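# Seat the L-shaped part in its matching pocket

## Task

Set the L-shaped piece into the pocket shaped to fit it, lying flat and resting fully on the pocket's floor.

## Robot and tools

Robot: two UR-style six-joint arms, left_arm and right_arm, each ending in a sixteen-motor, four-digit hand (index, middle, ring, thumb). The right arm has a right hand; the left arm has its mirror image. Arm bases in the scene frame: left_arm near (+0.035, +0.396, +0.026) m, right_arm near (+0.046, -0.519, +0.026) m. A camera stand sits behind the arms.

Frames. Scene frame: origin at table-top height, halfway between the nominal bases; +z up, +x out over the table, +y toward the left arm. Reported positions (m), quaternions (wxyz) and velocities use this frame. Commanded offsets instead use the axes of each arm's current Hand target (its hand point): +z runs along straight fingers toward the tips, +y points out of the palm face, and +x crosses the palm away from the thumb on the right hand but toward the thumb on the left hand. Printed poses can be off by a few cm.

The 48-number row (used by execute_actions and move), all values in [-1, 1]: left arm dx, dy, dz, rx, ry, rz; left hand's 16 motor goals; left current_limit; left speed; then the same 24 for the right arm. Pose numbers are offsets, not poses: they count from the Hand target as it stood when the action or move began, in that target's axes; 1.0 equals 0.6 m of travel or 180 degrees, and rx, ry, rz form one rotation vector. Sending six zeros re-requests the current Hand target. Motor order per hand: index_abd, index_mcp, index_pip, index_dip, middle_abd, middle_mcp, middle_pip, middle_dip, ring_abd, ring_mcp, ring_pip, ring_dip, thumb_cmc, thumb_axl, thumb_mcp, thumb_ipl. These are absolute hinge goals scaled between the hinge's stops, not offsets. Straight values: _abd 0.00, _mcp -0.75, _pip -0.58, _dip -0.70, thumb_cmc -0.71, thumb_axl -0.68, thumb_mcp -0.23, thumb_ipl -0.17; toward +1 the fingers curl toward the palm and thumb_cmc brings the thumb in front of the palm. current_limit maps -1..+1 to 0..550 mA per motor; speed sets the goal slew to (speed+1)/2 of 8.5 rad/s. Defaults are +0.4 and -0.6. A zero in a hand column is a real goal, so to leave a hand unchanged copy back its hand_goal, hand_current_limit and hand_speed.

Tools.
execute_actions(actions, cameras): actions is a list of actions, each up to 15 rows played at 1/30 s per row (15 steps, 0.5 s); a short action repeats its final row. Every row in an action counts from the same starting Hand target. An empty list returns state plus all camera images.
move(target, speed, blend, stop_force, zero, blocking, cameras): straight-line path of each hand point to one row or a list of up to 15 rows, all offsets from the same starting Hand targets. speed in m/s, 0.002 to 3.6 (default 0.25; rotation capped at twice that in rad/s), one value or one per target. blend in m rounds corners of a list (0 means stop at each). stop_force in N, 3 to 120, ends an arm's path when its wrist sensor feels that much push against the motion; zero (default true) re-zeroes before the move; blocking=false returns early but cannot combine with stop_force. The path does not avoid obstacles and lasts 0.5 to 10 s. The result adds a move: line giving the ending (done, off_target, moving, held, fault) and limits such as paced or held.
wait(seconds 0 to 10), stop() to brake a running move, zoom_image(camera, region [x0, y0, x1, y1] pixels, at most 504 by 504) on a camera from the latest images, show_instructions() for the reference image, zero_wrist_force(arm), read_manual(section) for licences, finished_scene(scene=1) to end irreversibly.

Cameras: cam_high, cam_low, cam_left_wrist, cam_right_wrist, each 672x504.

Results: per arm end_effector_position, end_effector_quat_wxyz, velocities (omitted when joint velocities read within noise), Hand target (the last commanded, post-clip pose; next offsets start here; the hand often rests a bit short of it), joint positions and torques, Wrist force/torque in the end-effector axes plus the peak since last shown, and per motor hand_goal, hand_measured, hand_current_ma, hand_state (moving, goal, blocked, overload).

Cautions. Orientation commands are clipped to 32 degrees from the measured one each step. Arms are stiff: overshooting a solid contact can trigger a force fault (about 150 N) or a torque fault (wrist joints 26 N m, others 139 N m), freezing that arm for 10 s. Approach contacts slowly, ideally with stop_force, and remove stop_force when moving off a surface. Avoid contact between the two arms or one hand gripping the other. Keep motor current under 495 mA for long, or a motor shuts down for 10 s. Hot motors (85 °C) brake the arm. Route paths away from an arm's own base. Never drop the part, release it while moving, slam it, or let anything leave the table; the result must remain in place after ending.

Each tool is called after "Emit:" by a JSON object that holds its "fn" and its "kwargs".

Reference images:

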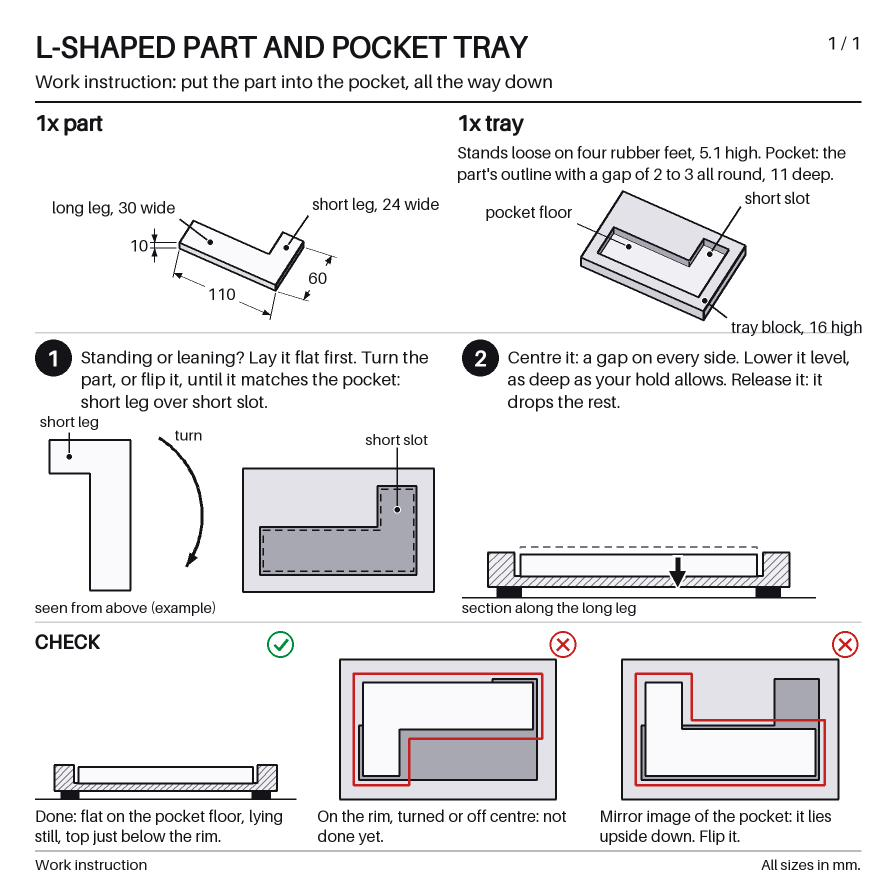

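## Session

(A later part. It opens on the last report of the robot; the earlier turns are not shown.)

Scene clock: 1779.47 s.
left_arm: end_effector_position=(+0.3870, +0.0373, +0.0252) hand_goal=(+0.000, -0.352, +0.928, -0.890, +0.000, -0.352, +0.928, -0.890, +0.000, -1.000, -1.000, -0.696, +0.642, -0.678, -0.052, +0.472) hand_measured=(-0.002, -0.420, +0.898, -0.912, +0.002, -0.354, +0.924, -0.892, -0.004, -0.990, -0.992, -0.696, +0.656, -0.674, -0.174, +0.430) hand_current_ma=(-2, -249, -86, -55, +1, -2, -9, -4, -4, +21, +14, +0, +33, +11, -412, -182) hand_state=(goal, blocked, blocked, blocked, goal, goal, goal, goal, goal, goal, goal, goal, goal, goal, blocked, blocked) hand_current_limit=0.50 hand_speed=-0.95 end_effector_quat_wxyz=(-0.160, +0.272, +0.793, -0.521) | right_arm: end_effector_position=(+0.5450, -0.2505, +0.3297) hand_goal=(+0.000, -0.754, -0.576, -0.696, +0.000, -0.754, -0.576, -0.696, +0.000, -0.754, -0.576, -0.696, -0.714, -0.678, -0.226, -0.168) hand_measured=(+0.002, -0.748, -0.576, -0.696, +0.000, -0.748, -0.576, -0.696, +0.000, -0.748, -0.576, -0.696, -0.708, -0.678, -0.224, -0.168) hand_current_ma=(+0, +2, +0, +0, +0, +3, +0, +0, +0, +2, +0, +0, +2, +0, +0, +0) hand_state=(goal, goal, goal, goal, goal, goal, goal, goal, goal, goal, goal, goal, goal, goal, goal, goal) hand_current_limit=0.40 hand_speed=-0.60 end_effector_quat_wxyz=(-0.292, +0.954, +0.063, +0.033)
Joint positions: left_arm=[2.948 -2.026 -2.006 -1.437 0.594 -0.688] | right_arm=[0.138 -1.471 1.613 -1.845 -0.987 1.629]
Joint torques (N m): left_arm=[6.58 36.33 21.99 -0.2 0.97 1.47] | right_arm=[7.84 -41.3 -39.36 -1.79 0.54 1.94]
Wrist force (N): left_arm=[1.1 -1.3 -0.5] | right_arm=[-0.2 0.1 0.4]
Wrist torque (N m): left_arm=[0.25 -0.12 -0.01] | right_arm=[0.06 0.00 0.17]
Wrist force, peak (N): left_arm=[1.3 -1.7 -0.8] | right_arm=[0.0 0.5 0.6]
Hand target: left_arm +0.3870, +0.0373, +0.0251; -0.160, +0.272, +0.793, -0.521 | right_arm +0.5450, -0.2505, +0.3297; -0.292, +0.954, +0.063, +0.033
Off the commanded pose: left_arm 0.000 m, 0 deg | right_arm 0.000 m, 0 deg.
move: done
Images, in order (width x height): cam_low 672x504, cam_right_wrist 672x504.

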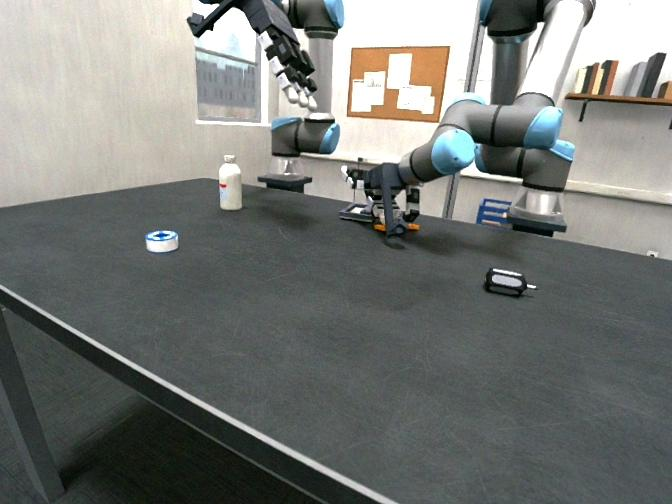

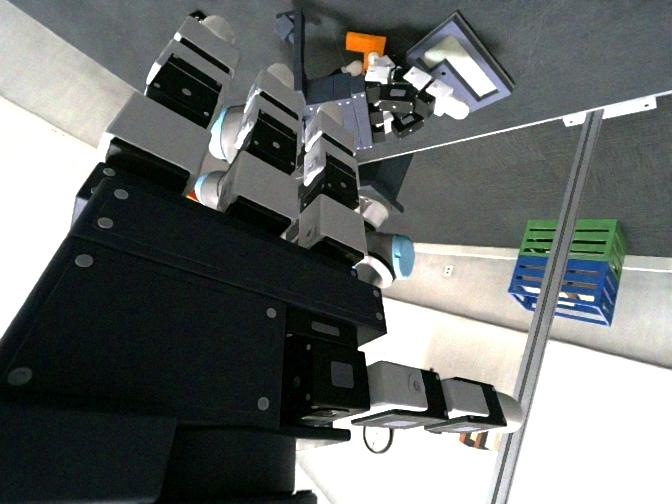

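Emit:
{"fn": "move", "kwargs": {"target": [0,0,0,0,0,0, 0,-0.352,0.928,-0.890, 0,-0.75,0.928,-0.890, 0,-1,-1,-0.696, 0.643,-0.678,-0.0517,0.4724, 0.5,-0.9, 0,0,0,0,0,0, 0,-0.754,-0.576,-0.696, 0,-0.754,-0.576,-0.696, 0,-0.754,-0.576,-0.696, -0.714,-0.678,-0.226,-0.168, 0.4,-0.6], "cameras": [], "speed": 0.006}}

Emit:
{"fn": "move", "kwargs": {"target": [0,-0.0122,-0.0054,0,0,0, 0,-0.352,0.928,-0.890, 0,-0.75,0.928,-0.890, 0,-1,-1,-0.696, 0.643,-0.678,-0.0517,0.4724, 0.5,-0.9, 0,0,0,0,0,0, 0,-0.754,-0.576,-0.696, 0,-0.754,-0.576,-0.696, 0,-0.754,-0.576,-0.696, -0.714,-0.678,-0.226,-0.168, 0.4,-0.6], "cameras": ["cam_right_wrist","cam_low"], "speed": 0.01}}

Emit:
{"fn": "zoom_image", "kwargs": {"camera": "cam_right_wrist", "region": [320, 10, 440, 100]}}

Emit:
{"fn": "zoom_image", "kwargs": {"camera": "cam_low", "region": [360, 190, 430, 250]}}

Scene clock: 1811.13 s.
left_arm: end_effector_position=(+0.3870, +0.0373, +0.0251) hand_goal=(+0.000, -0.352, +0.928, -0.890, +0.000, -0.750, +0.928, -0.890, +0.000, -1.000, -1.000, -0.696, +0.642, -0.678, -0.052, +0.472) hand_measured=(-0.002, -0.420, +0.902, -0.912, +0.002, -0.728, +0.930, -0.888, -0.004, -0.990, -0.992, -0.696, +0.666, -0.668, -0.164, +0.430) hand_current_ma=(-2, -249, -68, -55, +1, +65, +2, +3, -4, +21, +14, +0, +63, +25, -412, -178) hand_state=(goal, blocked, blocked, blocked, goal, blocked, goal, goal, goal, goal, goal, goal, blocked, goal, blocked, blocked) hand_current_limit=0.50 hand_speed=-0.90 end_effector_quat_wxyz=(-0.160, +0.272, +0.793, -0.521) | right_arm: end_effector_position=(+0.5450, -0.2505, +0.3297) hand_goal=(+0.000, -0.754, -0.576, -0.696, +0.000, -0.754, -0.576, -0.696, +0.000, -0.754, -0.576, -0.696, -0.714, -0.678, -0.226, -0.168) hand_measured=(+0.002, -0.748, -0.576, -0.696, +0.000, -0.748, -0.576, -0.696, +0.000, -0.748, -0.576, -0.696, -0.708, -0.678, -0.224, -0.168) hand_current_ma=(+0, +2, +0, +0, +0, +3, +0, +0, +0, +2, +0, +0, +2, +0, +0, +0) hand_state=(goal, goal, goal, goal, goal, goal, goal, goal, goal, goal, goal, goal, goal, goal, goal, goal) hand_current_limit=0.40 hand_speed=-0.60 end_effector_quat_wxyz=(-0.292, +0.954, +0.063, +0.033)
Joint positions: left_arm=[2.948 -2.026 -2.006 -1.437 0.594 -0.688] | right_arm=[0.138 -1.471 1.613 -1.845 -0.987 1.629]
Joint torques (N m): left_arm=[6.71 25.59 7.71 2.96 0.98 1] | right_arm=[7.85 -41.18 -37.64 -1.87 0.82 2.25]
Wrist force (N): left_arm=[1.0 -2.4 -1.1] | right_arm=[0.1 0.1 0.5]
Wrist torque (N m): left_arm=[0.22 -0.11 -0.03] | right_arm=[0.05 -0.04 0.19]
Wrist force, peak (N): left_arm=[1.1 -5.1 -2.5] | right_arm=[0.1 0.5 0.6]
Hand target: left_arm +0.3870, +0.0373, +0.0251; -0.160, +0.272, +0.793, -0.521 | right_arm +0.5450, -0.2505, +0.3297; -0.292, +0.954, +0.063, +0.033
Off the commanded pose: left_arm 0.000 m, 0 deg | right_arm 0.000 m, 0 deg.
move: done
No camera images: "cameras" was empty.

Scene clock: 1812.17 s.
left_arm: end_effector_position=(+0.3868, +0.0374, +0.0332) hand_goal=(+0.000, -0.352, +0.928, -0.890, +0.000, -0.750, +0.928, -0.890, +0.000, -1.000, -1.000, -0.696, +0.642, -0.678, -0.052, +0.472) hand_measured=(-0.002, -0.352, +0.922, -0.894, +0.002, -0.734, +0.930, -0.888, -0.004, -0.990, -0.992, -0.696, +0.644, -0.676, -0.054, +0.468) hand_current_ma=(-2, +1, -9, -7, +1, +40, +2, +3, -4, +21, +14, +0, +3, +3, -7, -11) hand_state=(goal, goal, goal, goal, goal, goal, goal, goal, goal, goal, goal, goal, goal, goal, goal, goal) hand_current_limit=0.50 hand_speed=-0.90 end_effector_quat_wxyz=(-0.160, +0.272, +0.793, -0.521) | right_arm: end_effector_position=(+0.5450, -0.2505, +0.3297) hand_goal=(+0.000, -0.754, -0.576, -0.696, +0.000, -0.754, -0.576, -0.696, +0.000, -0.754, -0.576, -0.696, -0.714, -0.678, -0.226, -0.168) hand_measured=(+0.002, -0.748, -0.576, -0.696, +0.000, -0.748, -0.576, -0.696, +0.000, -0.748, -0.576, -0.696, -0.708, -0.678, -0.224, -0.168) hand_current_ma=(+0, +2, +0, +0, +0, +3, +0, +0, +0, +2, +0, +0, +2, +0, +0, +0) hand_state=(goal, goal, goal, goal, goal, goal, goal, goal, goal, goal, goal, goal, goal, goal, goal, goal) hand_current_limit=0.40 hand_speed=-0.60 end_effector_quat_wxyz=(-0.292, +0.954, +0.063, +0.033)
Joint positions: left_arm=[2.948 -2.009 -2.002 -1.457 0.594 -0.688] | right_arm=[0.138 -1.471 1.613 -1.845 -0.987 1.629]
Joint torques (N m): left_arm=[6.89 33.27 21.84 -0.03 0.95 1.8] | right_arm=[7.55 -40.89 -38.71 -1.46 0.47 2.21]
Wrist force (N): left_arm=[1.3 0.7 0.3] | right_arm=[0.0 0.0 0.4]
Wrist torque (N m): left_arm=[0.32 -0.12 -0.01] | right_arm=[0.05 -0.02 0.18]
Wrist force, peak (N): left_arm=[1.3 -2.4 -0.9] | right_arm=[-0.1 0.4 0.6]
Hand target: left_arm +0.3868, +0.0374, +0.0331; -0.160, +0.272, +0.793, -0.521 | right_arm +0.5450, -0.2505, +0.3297; -0.292, +0.954, +0.063, +0.033
Off the commanded pose: left_arm 0.000 m, 0 deg | right_arm 0.000 m, 0 deg.
move: done
Images, in order (width x height): cam_low 672x504, cam_right_wrist 672x504.

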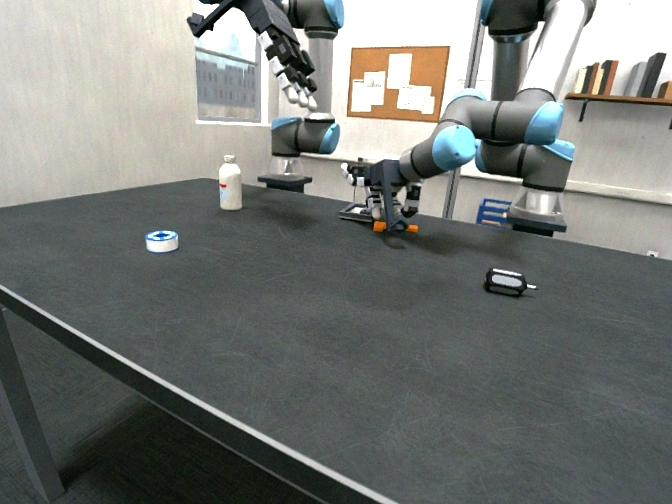

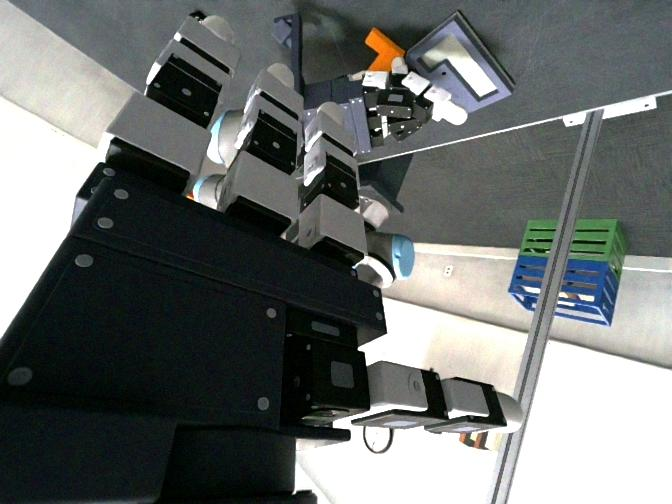

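Scaled by 4.200 from the camera's 672x504 image, which has a finer 960x720 frame.

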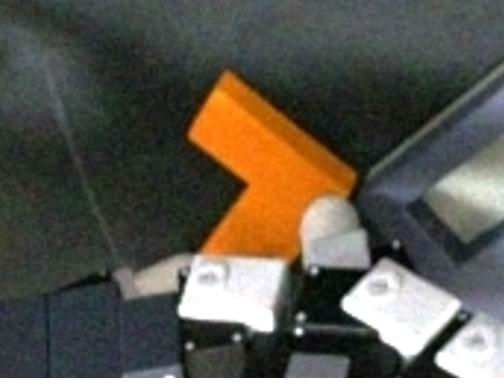

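Scaled by 7.200 from the camera's 672x504 image, which has a finer 960x720 frame.

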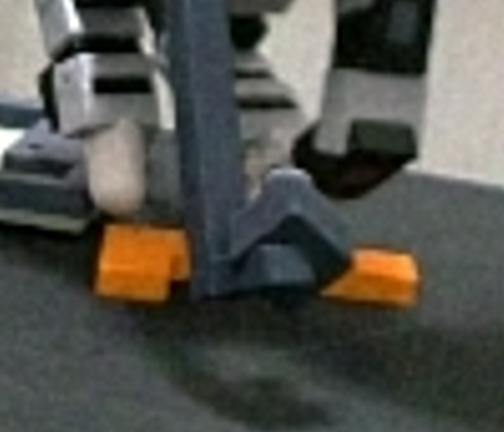

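Emit:
{"fn": "move", "kwargs": {"target": [[-0.002,-0.0609,-0.027,0,0,0, 0,-0.577,0.685,-0.829, 0,-0.577,0.685,-0.829, 0,-1,-1,-0.696, 0.643,-0.678,-0.326,0.4, 0.4,-0.6, 0,0,0,0,0,0, 0,-0.754,-0.576,-0.696, 0,-0.754,-0.576,-0.696, 0,-0.754,-0.576,-0.696, -0.714,-0.678,-0.226,-0.168, 0.4,-0.6],[-0.2187,-0.2835,-0.4128,-0.4031,-0.1659,-0.0624, 0,-0.754,-0.576,-0.696, 0,-0.754,-0.576,-0.696, 0,-0.754,-0.576,-0.696, -0.714,-0.678,-0.226,-0.168, 0.4,-0.4, 0,0,0,0,0,0, 0,-0.754,-0.576,-0.696, 0,-0.754,-0.576,-0.696, 0,-0.754,-0.576,-0.696, -0.714,-0.678,-0.226,-0.168, 0.4,-0.6]], "cameras": ["cam_left_wrist","cam_right_wrist"], "speed": [0.1,0.35], "blend": [0.02,0]}}

Emit:
{"fn": "zoom_image", "kwargs": {"camera": "cam_left_wrist", "region": [140, 130, 320, 310]}}

Emit:
{"fn": "zoom_image", "kwargs": {"camera": "cam_right_wrist", "region": [310, 0, 530, 130]}}

Scene clock: 1931.00 s.
left_arm: end_effector_position=(+0.5797, +0.0892, +0.2931) hand_goal=(+0.000, -0.754, -0.576, -0.696, +0.000, -0.754, -0.576, -0.696, +0.000, -0.754, -0.576, -0.696, -0.714, -0.678, -0.226, -0.168) hand_measured=(-0.002, -0.754, -0.574, -0.700, +0.002, -0.754, -0.574, -0.698, -0.004, -0.754, -0.578, -0.696, -0.712, -0.676, -0.224, -0.164) hand_current_ma=(-2, +1, +5, -5, +1, +1, +4, -4, -4, -1, -4, +0, +2, +3, +4, +11) hand_state=(goal, goal, goal, goal, goal, goal, goal, goal, goal, goal, goal, goal, goal, goal, goal, goal) hand_current_limit=0.40 hand_speed=-0.40 end_effector_quat_wxyz=(+0.179, +0.106, +0.978, +0.011) | right_arm: end_effector_position=(+0.5450, -0.2505, +0.3297) hand_goal=(+0.000, -0.754, -0.576, -0.696, +0.000, -0.754, -0.576, -0.696, +0.000, -0.754, -0.576, -0.696, -0.714, -0.678, -0.226, -0.168) hand_measured=(+0.002, -0.748, -0.576, -0.696, +0.000, -0.748, -0.576, -0.696, +0.000, -0.748, -0.576, -0.696, -0.708, -0.678, -0.224, -0.168) hand_current_ma=(+0, +2, +0, +0, +0, +3, +0, +0, +0, +2, +0, +0, +2, +0, +0, +0) hand_state=(goal, goal, goal, goal, goal, goal, goal, goal, goal, goal, goal, goal, goal, goal, goal, goal) hand_current_limit=0.40 hand_speed=-0.60 end_effector_quat_wxyz=(-0.292, +0.954, +0.063, +0.033)
Joint positions: left_arm=[2.667 -1.87 -1.572 -0.939 1.719 -1.806] | right_arm=[0.138 -1.471 1.613 -1.845 -0.987 1.629]
Joint torques (N m): left_arm=[7.48 47.81 23.27 5.28 2.42 -0.22] | right_arm=[6.06 -40.88 -38.21 -1.78 0.8 2.33]
Wrist force (N): left_arm=[0.1 0.0 0.2] | right_arm=[0.0 0.3 0.6]
Wrist torque (N m): left_arm=[-0.02 0.00 -0.12] | right_arm=[0.07 -0.03 0.19]
Wrist force, peak (N): left_arm=[1.5 1.9 1.0] | right_arm=[0.0 0.5 0.7]
Hand target: left_arm +0.5797, +0.0892, +0.2931; +0.179, +0.106, +0.978, +0.011 | right_arm +0.5450, -0.2505, +0.3297; -0.292, +0.954, +0.063, +0.033
Off the commanded pose: left_arm 0.000 m, 0 deg | right_arm 0.000 m, 0 deg.
move: done
Images, in order (width x height): cam_left_wrist 672x504, cam_right_wrist 672x504.

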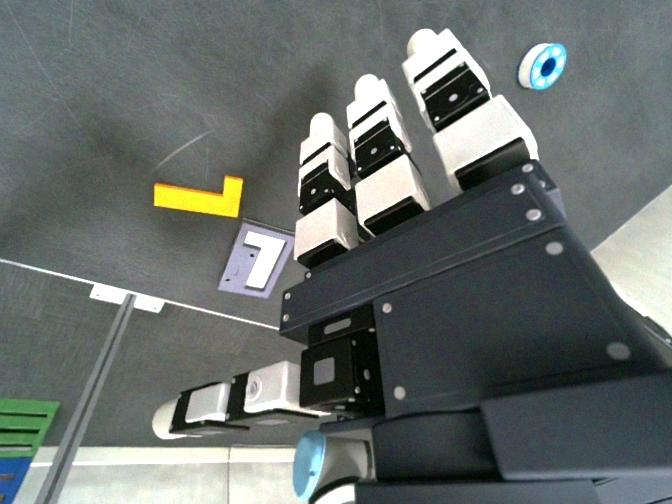

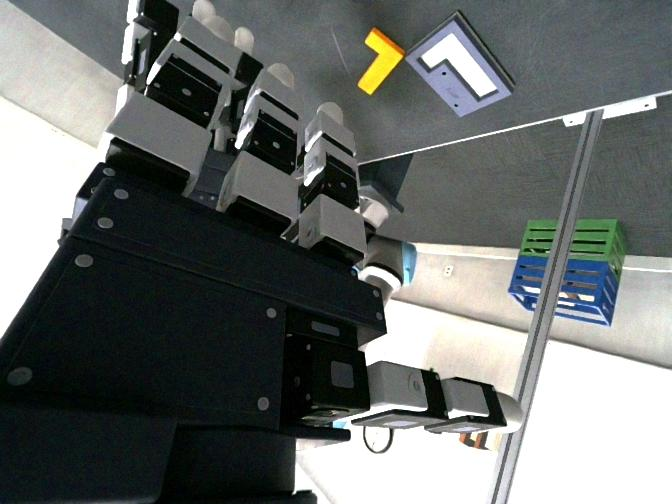

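Scaled by 2.800 from the camera's 672x504 image, which has a finer 960x720 frame.

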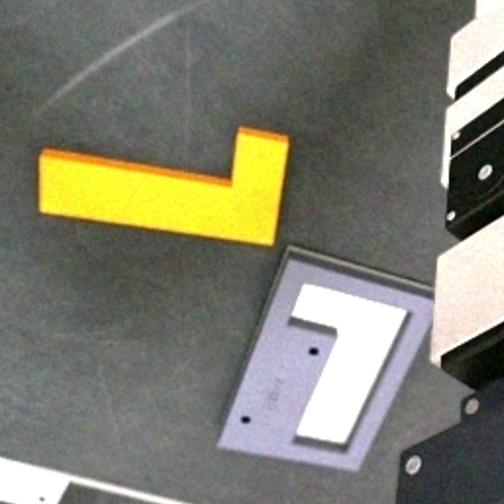

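Scaled by 2.291 from the camera's 672x504 image, which has a finer 960x720 frame.

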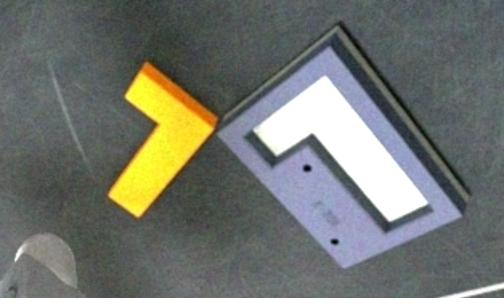

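Emit:
{"fn": "move", "kwargs": {"target": [0.445,-0.1813,0.2107,0.4054,0.2702,0.2305, 0,-0.630,0.949,-0.971, 0,-0.630,0.949,-0.971, 0,-1,-1,-0.696, 0.643,-0.678,-0.371,0.416, 0.4,-0.4, 0,0,0,0,0,0, 0,-0.754,-0.576,-0.696, 0,-0.754,-0.576,-0.696, 0,-0.754,-0.576,-0.696, -0.714,-0.678,-0.226,-0.168, 0.4,-0.6], "cameras": ["cam_low","cam_right_wrist","cam_high"], "speed": 0.3}}

Emit:
{"fn": "zoom_image", "kwargs": {"camera": "cam_right_wrist", "region": [320, 10, 440, 100]}}

Emit:
{"fn": "zoom_image", "kwargs": {"camera": "cam_low", "region": [340, 170, 430, 250]}}

Scene clock: 2008.07 s.
left_arm: end_effector_position=(+0.3584, +0.0374, +0.0753) hand_goal=(+0.000, -0.630, +0.948, -0.972, +0.000, -0.630, +0.948, -0.972, +0.000, -1.000, -1.000, -0.696, +0.642, -0.678, -0.372, +0.416) hand_measured=(-0.002, -0.626, +0.942, -0.970, +0.002, -0.626, +0.942, -0.970, -0.004, -0.990, -0.992, -0.696, +0.640, -0.676, -0.366, +0.414) hand_current_ma=(-2, +6, -12, +4, +1, +5, -10, +3, -4, +20, +14, +0, -4, +3, +14, -3) hand_state=(goal, goal, goal, goal, goal, goal, goal, goal, goal, goal, goal, goal, goal, goal, goal, goal) hand_current_limit=0.40 hand_speed=-0.40 end_effector_quat_wxyz=(-0.312, +0.480, +0.688, -0.446) | right_arm: end_effector_position=(+0.5450, -0.2505, +0.3297) hand_goal=(+0.000, -0.754, -0.576, -0.696, +0.000, -0.754, -0.576, -0.696, +0.000, -0.754, -0.576, -0.696, -0.714, -0.678, -0.226, -0.168) hand_measured=(+0.002, -0.748, -0.576, -0.696, +0.000, -0.748, -0.576, -0.696, +0.000, -0.748, -0.576, -0.696, -0.708, -0.678, -0.224, -0.168) hand_current_ma=(+0, +2, +0, +0, +0, +3, +0, +0, +0, +2, +0, +0, +2, +0, +0, +0) hand_state=(goal, goal, goal, goal, goal, goal, goal, goal, goal, goal, goal, goal, goal, goal, goal, goal) hand_current_limit=0.40 hand_speed=-0.60 end_effector_quat_wxyz=(-0.292, +0.954, +0.063, +0.033)
Joint positions: left_arm=[2.798 -2.074 -1.687 -1.995 0.946 -0.328] | right_arm=[0.138 -1.471 1.613 -1.845 -0.987 1.629]
Joint torques (N m): left_arm=[7.24 42.46 7.26 0.69 -2.27 1.06] | right_arm=[7.41 -40.79 -38.09 -1.76 0.78 2.28]
Wrist force (N): left_arm=[1.3 1.0 0.3] | right_arm=[0.2 0.4 0.4]
Wrist torque (N m): left_arm=[0.36 -0.13 0.13] | right_arm=[0.10 -0.04 0.20]
Wrist force, peak (N): left_arm=[1.4 1.4 1.1] | right_arm=[0.0 0.3 0.7]
Hand target: left_arm +0.3584, +0.0375, +0.0753; -0.312, +0.480, +0.688, -0.446 | right_arm +0.5450, -0.2505, +0.3297; -0.292, +0.954, +0.063, +0.033
Off the commanded pose: left_arm 0.000 m, 0 deg | right_arm 0.000 m, 0 deg.
move: done
Images, in order (width x height): cam_high 672x504, cam_low 672x504, cam_right_wrist 672x504.

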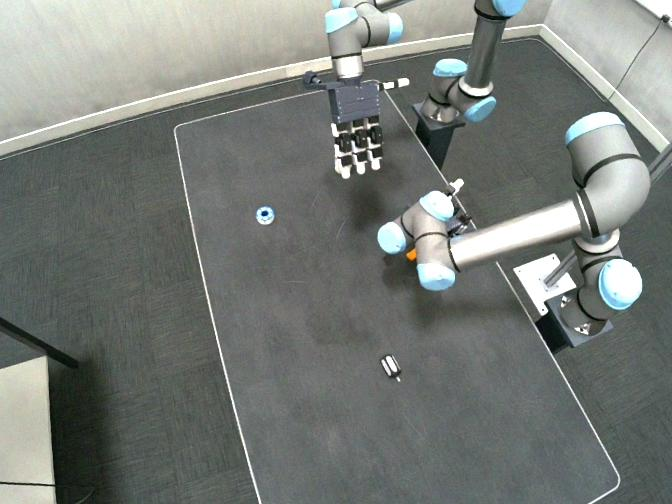

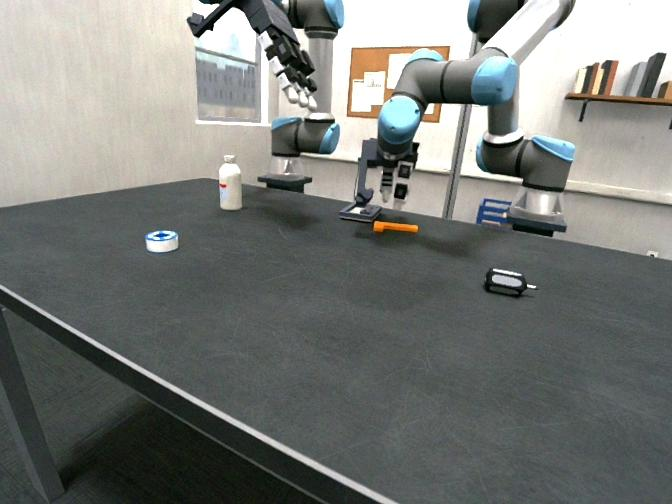

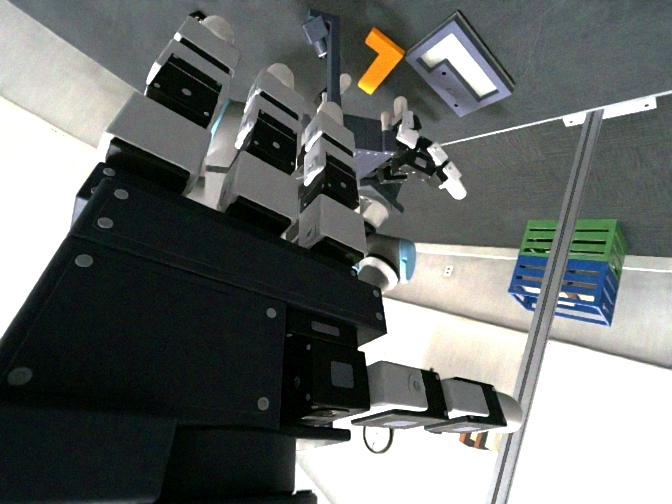

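Scaled by 4.200 from the camera's 672x504 image, which has a finer 960x720 frame.

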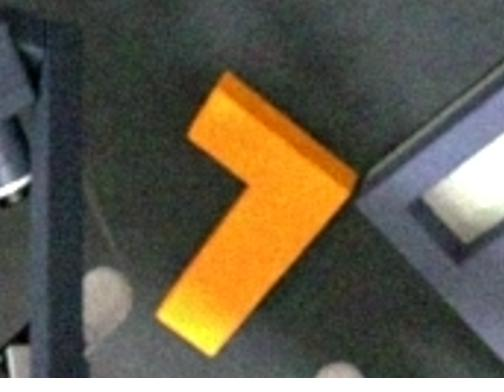

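Scaled by 5.600 from the camera's 672x504 image, which has a finer 960x720 frame.

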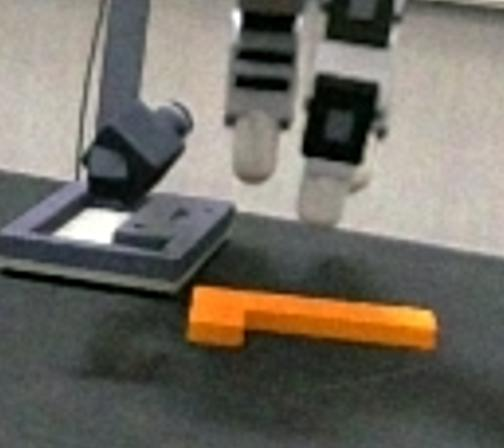

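Emit:
{"fn": "move", "kwargs": {"target": [0,0.0743,0.0331,0,0,0, 0,-0.630,0.949,-0.971, 0,-0.630,0.949,-0.971, 0,-1,-1,-0.696, 0.643,-0.678,-0.371,0.416, 0.4,-0.4, 0,0,0,0,0,0, 0,-0.754,-0.576,-0.696, 0,-0.754,-0.576,-0.696, 0,-0.754,-0.576,-0.696, -0.714,-0.678,-0.226,-0.168, 0.4,-0.6], "cameras": [], "speed": 0.06, "stop_force": 5}}

Emit:
{"fn": "move", "kwargs": {"target": [0,0.0091,0.0041,0,0,0, 0,-0.630,0.949,-0.971, 0,-0.630,0.949,-0.971, 0,-1,-1,-0.696, 0.643,-0.678,-0.371,0.416, 0.4,-0.4, 0,0,0,0,0,0, 0,-0.754,-0.576,-0.696, 0,-0.754,-0.576,-0.696, 0,-0.754,-0.576,-0.696, -0.714,-0.678,-0.226,-0.168, 0.4,-0.6], "cameras": ["cam_low","cam_right_wrist"], "speed": 0.004, "stop_force": 3}}

Emit:
{"fn": "zoom_image", "kwargs": {"camera": "cam_right_wrist", "region": [320, 10, 440, 100]}}

Emit:
{"fn": "zoom_image", "kwargs": {"camera": "cam_low", "region": [340, 170, 430, 250]}}

Scene clock: 2029.90 s.
left_arm: end_effector_position=(+0.3584, +0.0375, +0.0265) hand_goal=(+0.000, -0.630, +0.948, -0.972, +0.000, -0.630, +0.948, -0.972, +0.000, -1.000, -1.000, -0.696, +0.642, -0.678, -0.372, +0.416) hand_measured=(-0.002, -0.626, +0.942, -0.970, +0.002, -0.626, +0.942, -0.970, -0.004, -0.990, -0.992, -0.696, +0.640, -0.676, -0.366, +0.414) hand_current_ma=(-2, +6, -11, +4, +1, +6, -10, +3, -4, +20, +14, +0, -4, +3, +14, -3) hand_state=(goal, goal, goal, goal, goal, goal, goal, goal, goal, goal, goal, goal, goal, goal, goal, goal) hand_current_limit=0.40 hand_speed=-0.40 end_effector_quat_wxyz=(-0.312, +0.480, +0.688, -0.446) | right_arm: end_effector_position=(+0.5450, -0.2505, +0.3297) hand_goal=(+0.000, -0.754, -0.576, -0.696, +0.000, -0.754, -0.576, -0.696, +0.000, -0.754, -0.576, -0.696, -0.714, -0.678, -0.226, -0.168) hand_measured=(+0.002, -0.748, -0.576, -0.696, +0.000, -0.748, -0.576, -0.696, +0.000, -0.748, -0.576, -0.696, -0.708, -0.678, -0.224, -0.168) hand_current_ma=(+0, +2, +0, +0, +0, +3, +0, +0, +0, +2, +0, +0, +2, +0, +0, +0) hand_state=(goal, goal, goal, goal, goal, goal, goal, goal, goal, goal, goal, goal, goal, goal, goal, goal) hand_current_limit=0.40 hand_speed=-0.60 end_effector_quat_wxyz=(-0.292, +0.954, +0.063, +0.033)
Joint positions: left_arm=[2.798 -2.147 -1.723 -1.887 0.946 -0.328] | right_arm=[0.138 -1.471 1.613 -1.845 -0.987 1.629]
Joint torques (N m): left_arm=[3.48 51.15 25.04 -2.7 1.23 -1.4] | right_arm=[6.8 -40.4 -37.42 -1.91 0.64 2.2]
Wrist force (N): left_arm=[1.3 0.9 0.2] | right_arm=[0.0 0.3 0.3]
Wrist torque (N m): left_arm=[0.36 -0.13 0.11] | right_arm=[0.09 -0.01 0.18]
Wrist force, peak (N): left_arm=[1.2 1.6 0.4] | right_arm=[0.2 0.4 0.6]
Hand target: left_arm +0.3584, +0.0375, +0.0265; -0.312, +0.480, +0.688, -0.446 | right_arm +0.5450, -0.2505, +0.3297; -0.292, +0.954, +0.063, +0.033
Off the commanded pose: left_arm 0.000 m, 0 deg | right_arm 0.000 m, 0 deg.
move: done
No camera images: "cameras" was empty.

Scene clock: 2032.37 s.
left_arm: end_effector_position=(+0.3584, +0.0375, +0.0210) hand_goal=(+0.000, -0.630, +0.948, -0.972, +0.000, -0.630, +0.948, -0.972, +0.000, -1.000, -1.000, -0.696, +0.642, -0.678, -0.372, +0.416) hand_measured=(-0.002, -0.630, +0.948, -0.970, +0.002, -0.630, +0.948, -0.970, -0.004, -0.990, -0.992, -0.696, +0.640, -0.676, -0.366, +0.414) hand_current_ma=(-2, +1, +0, +3, +1, +0, +0, +3, -4, +20, +14, +0, -4, +3, +14, -3) hand_state=(goal, goal, goal, goal, goal, goal, goal, goal, goal, goal, goal, goal, goal, goal, goal, goal) hand_current_limit=0.40 hand_speed=-0.40 end_effector_quat_wxyz=(-0.312, +0.480, +0.688, -0.446) | right_arm: end_effector_position=(+0.5450, -0.2505, +0.3297) hand_goal=(+0.000, -0.754, -0.576, -0.696, +0.000, -0.754, -0.576, -0.696, +0.000, -0.754, -0.576, -0.696, -0.714, -0.678, -0.226, -0.168) hand_measured=(+0.002, -0.748, -0.576, -0.696, +0.000, -0.748, -0.576, -0.696, +0.000, -0.748, -0.576, -0.696, -0.708, -0.678, -0.224, -0.168) hand_current_ma=(+0, +2, +0, +0, +0, +3, +0, +0, +0, +2, +0, +0, +2, +0, +0, +0) hand_state=(goal, goal, goal, goal, goal, goal, goal, goal, goal, goal, goal, goal, goal, goal, goal, goal) hand_current_limit=0.40 hand_speed=-0.60 end_effector_quat_wxyz=(-0.292, +0.954, +0.063, +0.033)
Joint positions: left_arm=[2.798 -2.155 -1.726 -1.875 0.946 -0.328] | right_arm=[0.138 -1.471 1.613 -1.845 -0.987 1.629]
Joint torques (N m): left_arm=[-3.34 51.15 23.11 -2.17 0.11 -1.51] | right_arm=[6.43 -41.81 -37.58 -1.96 0.77 1.94]
Wrist force (N): left_arm=[1.3 -0.9 0.4] | right_arm=[0.2 0.0 0.5]
Wrist torque (N m): left_arm=[0.35 -0.11 0.11] | right_arm=[0.04 -0.05 0.20]
Wrist force, peak (N): left_arm=[1.1 -2.6 0.1] | right_arm=[-0.1 0.5 0.6]
Hand target: left_arm +0.3584, +0.0375, +0.0210; -0.312, +0.480, +0.688, -0.446 | right_arm +0.5450, -0.2505, +0.3297; -0.292, +0.954, +0.063, +0.033
Off the commanded pose: left_arm 0.000 m, 0 deg | right_arm 0.000 m, 0 deg.
move: contact (left_arm)
Images, in order (width x height): cam_low 672x504, cam_right_wrist 672x504.

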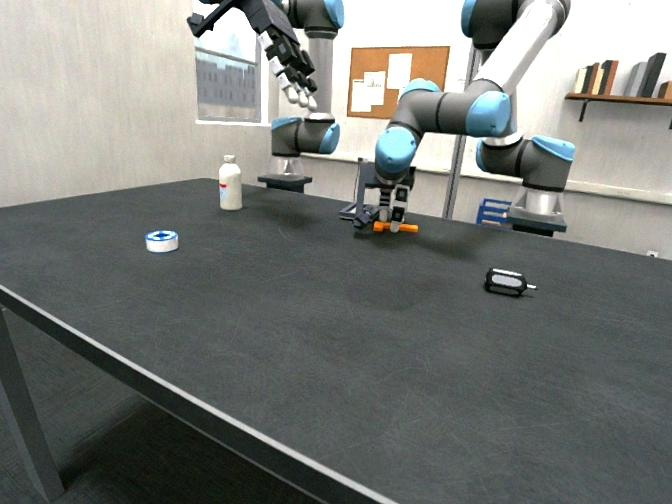

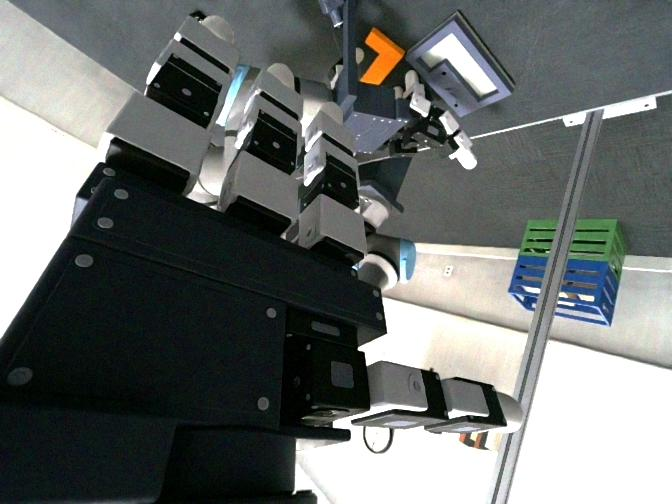

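Scaled by 4.200 from the camera's 672x504 image, which has a finer 960x720 frame.

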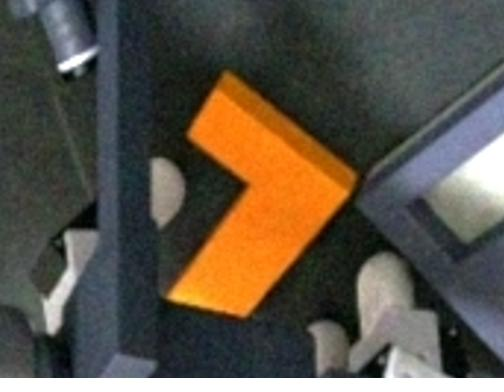

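Scaled by 5.600 from the camera's 672x504 image, which has a finer 960x720 frame.

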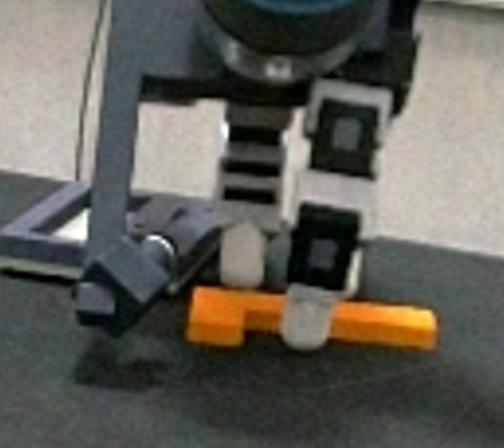

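Emit:
{"fn": "move", "kwargs": {"target": [0,0.00165,-0.00655,0,0,0, 0,-0.534,0.942,-0.967, 0,-0.534,0.942,-0.967, 0,-1,-1,-0.696, 0.643,-0.678,-0.272,0.416, 0.3,-0.9, 0,0,0,0,0,0, 0,-0.754,-0.576,-0.696, 0,-0.754,-0.576,-0.696, 0,-0.754,-0.576,-0.696, -0.714,-0.678,-0.226,-0.168, 0.4,-0.6], "cameras": ["cam_right_wrist"], "speed": 0.02}}

Emit:
{"fn": "zoom_image", "kwargs": {"camera": "cam_right_wrist", "region": [340, 20, 430, 100]}}

Scene clock: 2058.53 s.
left_arm: end_effector_position=(+0.3622, +0.0389, +0.0217) hand_goal=(+0.000, -0.534, +0.942, -0.968, +0.000, -0.534, +0.942, -0.968, +0.000, -1.000, -1.000, -0.696, +0.642, -0.678, -0.272, +0.416) hand_measured=(-0.002, -0.532, +0.942, -0.970, +0.002, -0.532, +0.942, -0.970, -0.004, -0.990, -0.992, -0.696, +0.640, -0.676, -0.274, +0.414) hand_current_ma=(-2, +4, +1, -2, +1, +4, +1, -3, -4, +20, +14, +0, -4, +3, -2, -3) hand_state=(goal, goal, goal, goal, goal, goal, goal, goal, goal, goal, goal, goal, goal, goal, goal, goal) hand_current_limit=0.30 hand_speed=-0.90 end_effector_quat_wxyz=(-0.312, +0.480, +0.688, -0.446) | right_arm: end_effector_position=(+0.5450, -0.2505, +0.3297) hand_goal=(+0.000, -0.754, -0.576, -0.696, +0.000, -0.754, -0.576, -0.696, +0.000, -0.754, -0.576, -0.696, -0.714, -0.678, -0.226, -0.168) hand_measured=(+0.002, -0.748, -0.576, -0.696, +0.000, -0.748, -0.576, -0.696, +0.000, -0.748, -0.576, -0.696, -0.708, -0.678, -0.224, -0.168) hand_current_ma=(+0, +2, +0, +0, +0, +3, +0, +0, +0, +2, +0, +0, +2, +0, +0, +0) hand_state=(goal, goal, goal, goal, goal, goal, goal, goal, goal, goal, goal, goal, goal, goal, goal, goal) hand_current_limit=0.40 hand_speed=-0.60 end_effector_quat_wxyz=(-0.292, +0.954, +0.063, +0.033)
Joint positions: left_arm=[2.803 -2.159 -1.717 -1.883 0.95 -0.325] | right_arm=[0.138 -1.471 1.613 -1.845 -0.987 1.629]
Joint torques (N m): left_arm=[1.89 35.99 17.33 -1.74 0.82 1.28] | right_arm=[5.41 -41.04 -38.14 -1.97 0.51 1.93]
Wrist force (N): left_arm=[1.3 0.9 0.1] | right_arm=[0.0 0.4 0.6]
Wrist torque (N m): left_arm=[0.37 -0.13 -0.02] | right_arm=[0.08 -0.02 0.19]
Wrist force, peak (N): left_arm=[1.5 -2.7 1.1] | right_arm=[0.0 0.2 0.7]
Hand target: left_arm +0.3622, +0.0388, +0.0217; -0.312, +0.480, +0.688, -0.446 | right_arm +0.5450, -0.2505, +0.3297; -0.292, +0.954, +0.063, +0.033
Off the commanded pose: left_arm 0.000 m, 0 deg | right_arm 0.000 m, 0 deg.
move: done
Images, in order (width x height): cam_right_wrist 672x504.

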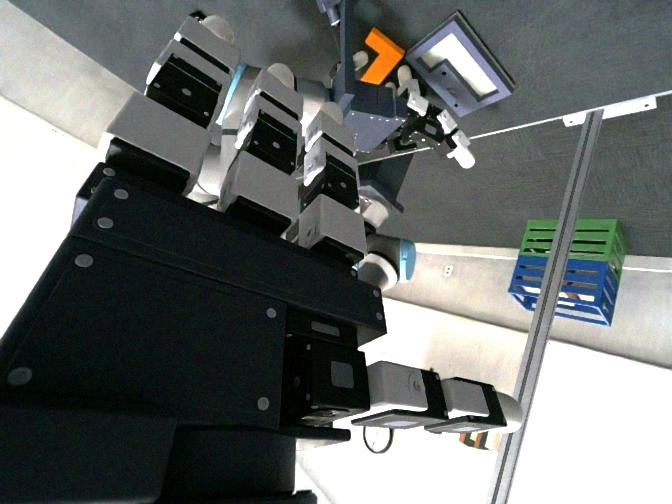

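Scaled by 5.600 from the camera's 672x504 image, which has a finer 960x720 frame.

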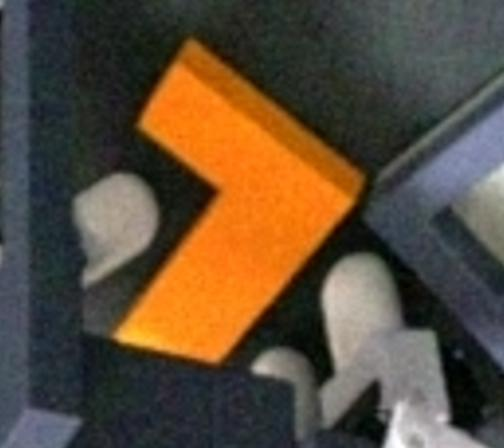

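Emit:
{"fn": "move", "kwargs": {"target": [0,0,0,0,0,0, 0,-0.466,0.912,-0.949, 0,-0.466,0.912,-0.949, 0,-1,-1,-0.696, 0.643,-0.678,-0.227,0.416, 0.3,-0.9, 0,0,0,0,0,0, 0,-0.754,-0.576,-0.696, 0,-0.754,-0.576,-0.696, 0,-0.754,-0.576,-0.696, -0.714,-0.678,-0.226,-0.168, 0.4,-0.6], "cameras": ["cam_right_wrist"], "speed": 0.02}}

Emit:
{"fn": "zoom_image", "kwargs": {"camera": "cam_right_wrist", "region": [340, 20, 430, 100]}}

Scene clock: 2072.40 s.
left_arm: end_effector_position=(+0.3622, +0.0388, +0.0217) hand_goal=(+0.000, -0.466, +0.912, -0.950, +0.000, -0.466, +0.912, -0.950, +0.000, -1.000, -1.000, -0.696, +0.642, -0.678, -0.228, +0.416) hand_measured=(-0.002, -0.464, +0.912, -0.954, +0.002, -0.464, +0.912, -0.952, -0.004, -0.990, -0.992, -0.696, +0.640, -0.676, -0.230, +0.414) hand_current_ma=(-2, +3, +1, -6, +1, +3, +1, -5, -4, +20, +14, +0, -4, +3, -3, -3) hand_state=(goal, goal, goal, goal, goal, goal, goal, goal, goal, goal, goal, goal, goal, goal, goal, goal) hand_current_limit=0.30 hand_speed=-0.90 end_effector_quat_wxyz=(-0.312, +0.480, +0.688, -0.446) | right_arm: end_effector_position=(+0.5450, -0.2505, +0.3297) hand_goal=(+0.000, -0.754, -0.576, -0.696, +0.000, -0.754, -0.576, -0.696, +0.000, -0.754, -0.576, -0.696, -0.714, -0.678, -0.226, -0.168) hand_measured=(+0.002, -0.748, -0.576, -0.696, +0.000, -0.748, -0.576, -0.696, +0.000, -0.748, -0.576, -0.696, -0.708, -0.678, -0.224, -0.168) hand_current_ma=(+0, +2, +0, +0, +0, +3, +0, +0, +0, +2, +0, +0, +2, +0, +0, +0) hand_state=(goal, goal, goal, goal, goal, goal, goal, goal, goal, goal, goal, goal, goal, goal, goal, goal) hand_current_limit=0.40 hand_speed=-0.60 end_effector_quat_wxyz=(-0.292, +0.954, +0.063, +0.033)
Joint positions: left_arm=[2.803 -2.159 -1.717 -1.882 0.95 -0.325] | right_arm=[0.138 -1.471 1.613 -1.845 -0.987 1.629]
Joint torques (N m): left_arm=[-5.67 52.01 6.6 1.61 -2.04 -1.33] | right_arm=[6.07 -40.04 -37.67 -2 0.8 2.12]
Wrist force (N): left_arm=[1.2 0.9 0.1] | right_arm=[0.0 0.3 0.4]
Wrist torque (N m): left_arm=[0.36 -0.11 -0.03] | right_arm=[0.09 -0.02 0.18]
Wrist force, peak (N): left_arm=[1.4 1.0 0.2] | right_arm=[0.2 0.2 0.7]
Hand target: left_arm +0.3622, +0.0388, +0.0217; -0.312, +0.480, +0.688, -0.446 | right_arm +0.5450, -0.2505, +0.3297; -0.292, +0.954, +0.063, +0.033
Off the commanded pose: left_arm 0.000 m, 0 deg | right_arm 0.000 m, 0 deg.
move: done
Images, in order (width x height): cam_right_wrist 672x504.

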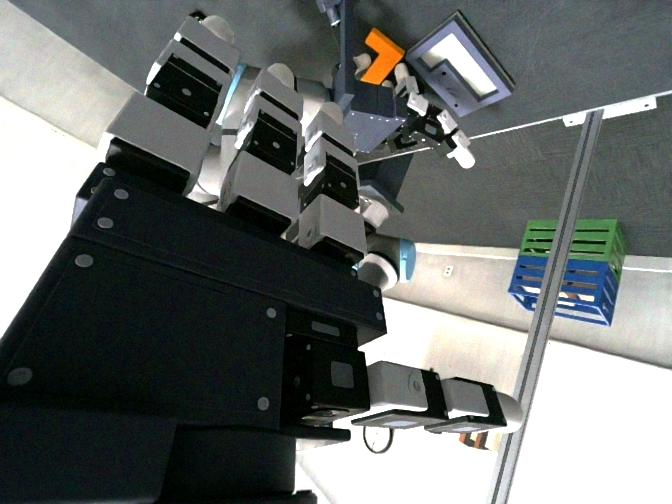

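Scaled by 5.600 from the camera's 672x504 image, which has a finer 960x720 frame.

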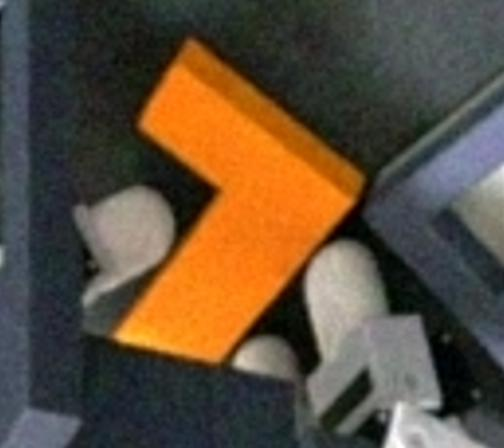

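Emit:
{"fn": "move", "kwargs": {"target": [0,0,0,0,0,0, 0,-0.444,0.898,-0.935, 0,-0.444,0.898,-0.935, 0,-1,-1,-0.696, 0.643,-0.678,-0.206,0.416, 0.3,-0.93, 0,0,0,0,0,0, 0,-0.754,-0.576,-0.696, 0,-0.754,-0.576,-0.696, 0,-0.754,-0.576,-0.696, -0.714,-0.678,-0.226,-0.168, 0.4,-0.6], "cameras": [], "speed": 0.02}}

Emit:
{"fn": "move", "kwargs": {"target": [0,0,0,0,0,0, 0,-0.362,0.946,-0.906, 0,-0.362,0.946,-0.906, 0,-1,-1,-0.696, 0.643,-0.678,-0.071,0.481, 0.5,-0.95, 0,0,0,0,0,0, 0,-0.754,-0.576,-0.696, 0,-0.754,-0.576,-0.696, 0,-0.754,-0.576,-0.696, -0.714,-0.678,-0.226,-0.168, 0.4,-0.6], "cameras": ["cam_right_wrist"], "speed": 0.02}}

Emit:
{"fn": "zoom_image", "kwargs": {"camera": "cam_right_wrist", "region": [340, 20, 430, 100]}}

Scene clock: 2087.30 s.
left_arm: end_effector_position=(+0.3622, +0.0388, +0.0217) hand_goal=(+0.000, -0.444, +0.898, -0.936, +0.000, -0.444, +0.898, -0.936, +0.000, -1.000, -1.000, -0.696, +0.642, -0.678, -0.206, +0.416) hand_measured=(-0.002, -0.442, +0.898, -0.940, +0.002, -0.444, +0.898, -0.940, -0.004, -0.990, -0.992, -0.696, +0.640, -0.676, -0.208, +0.414) hand_current_ma=(-2, +3, +1, -6, +1, +1, +0, -6, -4, +20, +14, +0, -4, +3, -3, -3) hand_state=(goal, goal, goal, goal, goal, goal, goal, goal, goal, goal, goal, goal, goal, goal, goal, goal) hand_current_limit=0.30 hand_speed=-0.93 end_effector_quat_wxyz=(-0.312, +0.480, +0.688, -0.446) | right_arm: end_effector_position=(+0.5450, -0.2505, +0.3297) hand_goal=(+0.000, -0.754, -0.576, -0.696, +0.000, -0.754, -0.576, -0.696, +0.000, -0.754, -0.576, -0.696, -0.714, -0.678, -0.226, -0.168) hand_measured=(+0.002, -0.748, -0.576, -0.696, +0.000, -0.748, -0.576, -0.696, +0.000, -0.748, -0.576, -0.696, -0.708, -0.678, -0.224, -0.168) hand_current_ma=(+0, +2, +0, +0, +0, +3, +0, +0, +0, +2, +0, +0, +2, +0, +0, +0) hand_state=(goal, goal, goal, goal, goal, goal, goal, goal, goal, goal, goal, goal, goal, goal, goal, goal) hand_current_limit=0.40 hand_speed=-0.60 end_effector_quat_wxyz=(-0.292, +0.954, +0.063, +0.033)
Joint positions: left_arm=[2.803 -2.159 -1.717 -1.882 0.95 -0.325] | right_arm=[0.138 -1.471 1.613 -1.845 -0.987 1.629]
Joint torques (N m): left_arm=[-4.26 51.25 6.66 1.65 -2.1 -1.39] | right_arm=[5.79 -41.36 -37.26 -2.16 0.8 1.82]
Wrist force (N): left_arm=[1.2 0.8 0.2] | right_arm=[0.1 0.2 0.3]
Wrist torque (N m): left_arm=[0.37 -0.12 -0.02] | right_arm=[0.08 -0.03 0.19]
Wrist force, peak (N): left_arm=[1.5 0.9 0.0] | right_arm=[0.0 0.3 0.7]
Hand target: left_arm +0.3622, +0.0388, +0.0217; -0.312, +0.480, +0.688, -0.446 | right_arm +0.5450, -0.2505, +0.3297; -0.292, +0.954, +0.063, +0.033
Off the commanded pose: left_arm 0.000 m, 0 deg | right_arm 0.000 m, 0 deg.
move: done
No camera images: "cameras" was empty.

Scene clock: 2087.93 s.
left_arm: end_effector_position=(+0.3622, +0.0388, +0.0217) hand_goal=(+0.000, -0.362, +0.946, -0.906, +0.000, -0.362, +0.946, -0.906, +0.000, -1.000, -1.000, -0.696, +0.642, -0.678, -0.072, +0.480) hand_measured=(-0.002, -0.430, +0.914, -0.922, +0.002, -0.420, +0.920, -0.918, -0.004, -0.990, -0.992, -0.696, +0.638, -0.678, -0.204, +0.420) hand_current_ma=(-2, -249, -90, -40, +1, -204, -72, -27, -4, +20, +14, +0, -7, -1, -388, -284) hand_state=(goal, blocked, blocked, goal, goal, blocked, blocked, goal, goal, goal, goal, goal, goal, goal, moving, blocked) hand_current_limit=0.50 hand_speed=-0.95 end_effector_quat_wxyz=(-0.312, +0.480, +0.688, -0.446) | right_arm: end_effector_position=(+0.5450, -0.2505, +0.3297) hand_goal=(+0.000, -0.754, -0.576, -0.696, +0.000, -0.754, -0.576, -0.696, +0.000, -0.754, -0.576, -0.696, -0.714, -0.678, -0.226, -0.168) hand_measured=(+0.002, -0.748, -0.576, -0.696, +0.000, -0.748, -0.576, -0.696, +0.000, -0.748, -0.576, -0.696, -0.708, -0.678, -0.224, -0.168) hand_current_ma=(+0, +2, +0, +0, +0, +3, +0, +0, +0, +2, +0, +0, +2, +0, +0, +0) hand_state=(goal, goal, goal, goal, goal, goal, goal, goal, goal, goal, goal, goal, goal, goal, goal, goal) hand_current_limit=0.40 hand_speed=-0.60 end_effector_quat_wxyz=(-0.292, +0.954, +0.063, +0.033)
Joint positions: left_arm=[2.803 -2.159 -1.717 -1.882 0.95 -0.325] | right_arm=[0.138 -1.471 1.613 -1.845 -0.987 1.629]
Joint torques (N m): left_arm=[-5.21 52.08 6.26 1.72 -2.02 -1.37] | right_arm=[6.31 -40.84 -38.47 -1.81 0.77 2.02]
Wrist force (N): left_arm=[1.1 -0.4 -0.1] | right_arm=[0.2 0.3 0.4]
Wrist torque (N m): left_arm=[0.29 -0.11 -0.01] | right_arm=[0.09 -0.05 0.20]
Wrist force, peak (N): left_arm=[1.4 1.1 0.2] | right_arm=[0.0 0.3 0.6]
Hand target: left_arm +0.3622, +0.0388, +0.0217; -0.312, +0.480, +0.688, -0.446 | right_arm +0.5450, -0.2505, +0.3297; -0.292, +0.954, +0.063, +0.033
Off the commanded pose: left_arm 0.000 m, 0 deg | right_arm 0.000 m, 0 deg.
move: done
Images, in order (width x height): cam_right_wrist 672x504.

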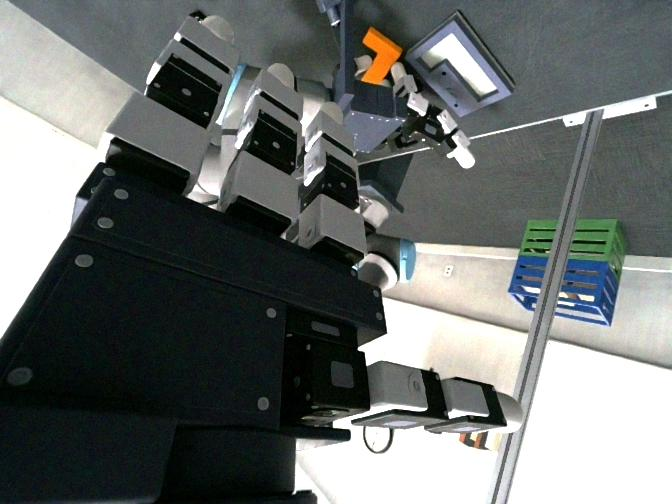

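Scaled by 5.600 from the camera's 672x504 image, which has a finer 960x720 frame.

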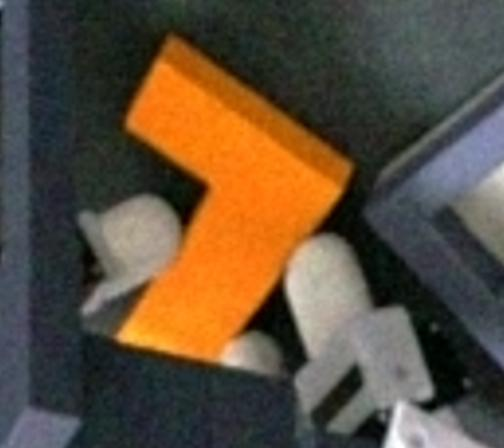

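Emit:
{"fn": "move", "kwargs": {"target": [0,0.00365,0.00163,-0.0139,0,0, 0,-0.362,0.946,-0.906, 0,-0.362,0.946,-0.906, 0,-1,-1,-0.696, 0.643,-0.678,-0.071,0.481, 0.5,-0.95, 0,0,0,0,0,0, 0,-0.754,-0.576,-0.696, 0,-0.754,-0.576,-0.696, 0,-0.754,-0.576,-0.696, -0.714,-0.678,-0.226,-0.168, 0.4,-0.6], "cameras": ["cam_right_wrist"], "speed": 0.01}}

Emit:
{"fn": "zoom_image", "kwargs": {"camera": "cam_right_wrist", "region": [340, 20, 430, 100]}}

Scene clock: 2116.13 s.
left_arm: end_effector_position=(+0.3622, +0.0388, +0.0193) hand_goal=(+0.000, -0.362, +0.946, -0.906, +0.000, -0.362, +0.946, -0.906, +0.000, -1.000, -1.000, -0.696, +0.642, -0.678, -0.072, +0.480) hand_measured=(-0.002, -0.430, +0.930, -0.922, +0.002, -0.420, +0.932, -0.918, -0.004, -0.990, -0.992, -0.696, +0.638, -0.678, -0.204, +0.420) hand_current_ma=(-2, -249, -39, -40, +1, -203, -30, -27, -4, +20, +14, +0, -8, -1, -412, -284) hand_state=(goal, blocked, goal, goal, goal, blocked, goal, goal, goal, goal, goal, goal, goal, goal, blocked, blocked) hand_current_limit=0.50 hand_speed=-0.95 end_effector_quat_wxyz=(-0.301, +0.487, +0.697, -0.431) | right_arm: end_effector_position=(+0.5450, -0.2505, +0.3297) hand_goal=(+0.000, -0.754, -0.576, -0.696, +0.000, -0.754, -0.576, -0.696, +0.000, -0.754, -0.576, -0.696, -0.714, -0.678, -0.226, -0.168) hand_measured=(+0.002, -0.748, -0.576, -0.696, +0.000, -0.748, -0.576, -0.696, +0.000, -0.748, -0.576, -0.696, -0.708, -0.678, -0.224, -0.168) hand_current_ma=(+0, +2, +0, +0, +0, +3, +0, +0, +0, +2, +0, +0, +2, +0, +0, +0) hand_state=(goal, goal, goal, goal, goal, goal, goal, goal, goal, goal, goal, goal, goal, goal, goal, goal) hand_current_limit=0.40 hand_speed=-0.60 end_effector_quat_wxyz=(-0.292, +0.954, +0.063, +0.033)
Joint positions: left_arm=[2.794 -2.139 -1.745 -1.82 0.957 -0.36] | right_arm=[0.138 -1.471 1.613 -1.845 -0.987 1.629]
Joint torques (N m): left_arm=[-2.94 41.73 12.12 0.79 1.68 0.02] | right_arm=[5.88 -40.73 -37.98 -1.79 0.79 2]
Wrist force (N): left_arm=[1.2 -10.5 -1.6] | right_arm=[0.0 0.0 0.5]
Wrist torque (N m): left_arm=[-0.18 -0.09 0.14] | right_arm=[0.04 -0.03 0.18]
Wrist force, peak (N): left_arm=[1.3 -10.6 -1.7] | right_arm=[0.2 0.3 0.7]
Hand target: left_arm +0.3622, +0.0388, +0.0193; -0.301, +0.487, +0.697, -0.431 | right_arm +0.5450, -0.2505, +0.3297; -0.292, +0.954, +0.063, +0.033
Off the commanded pose: left_arm 0.000 m, 0 deg | right_arm 0.000 m, 0 deg.
move: done
Images, in order (width x height): cam_right_wrist 672x504.

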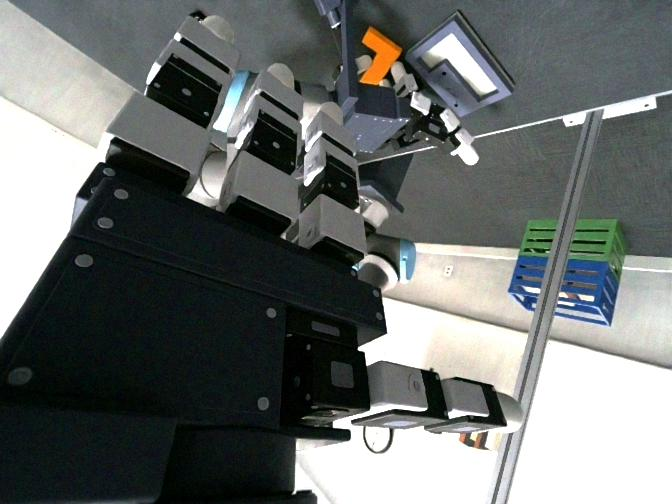

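Scaled by 5.600 from the camera's 672x504 image, which has a finer 960x720 frame.

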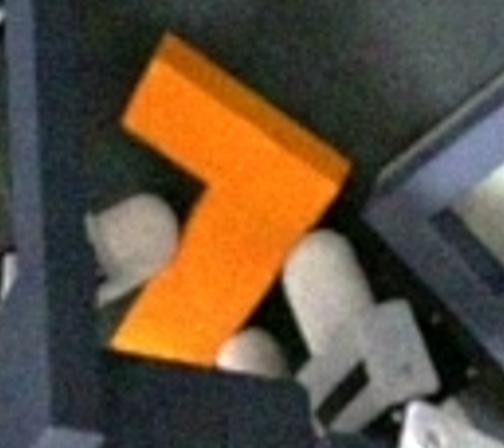

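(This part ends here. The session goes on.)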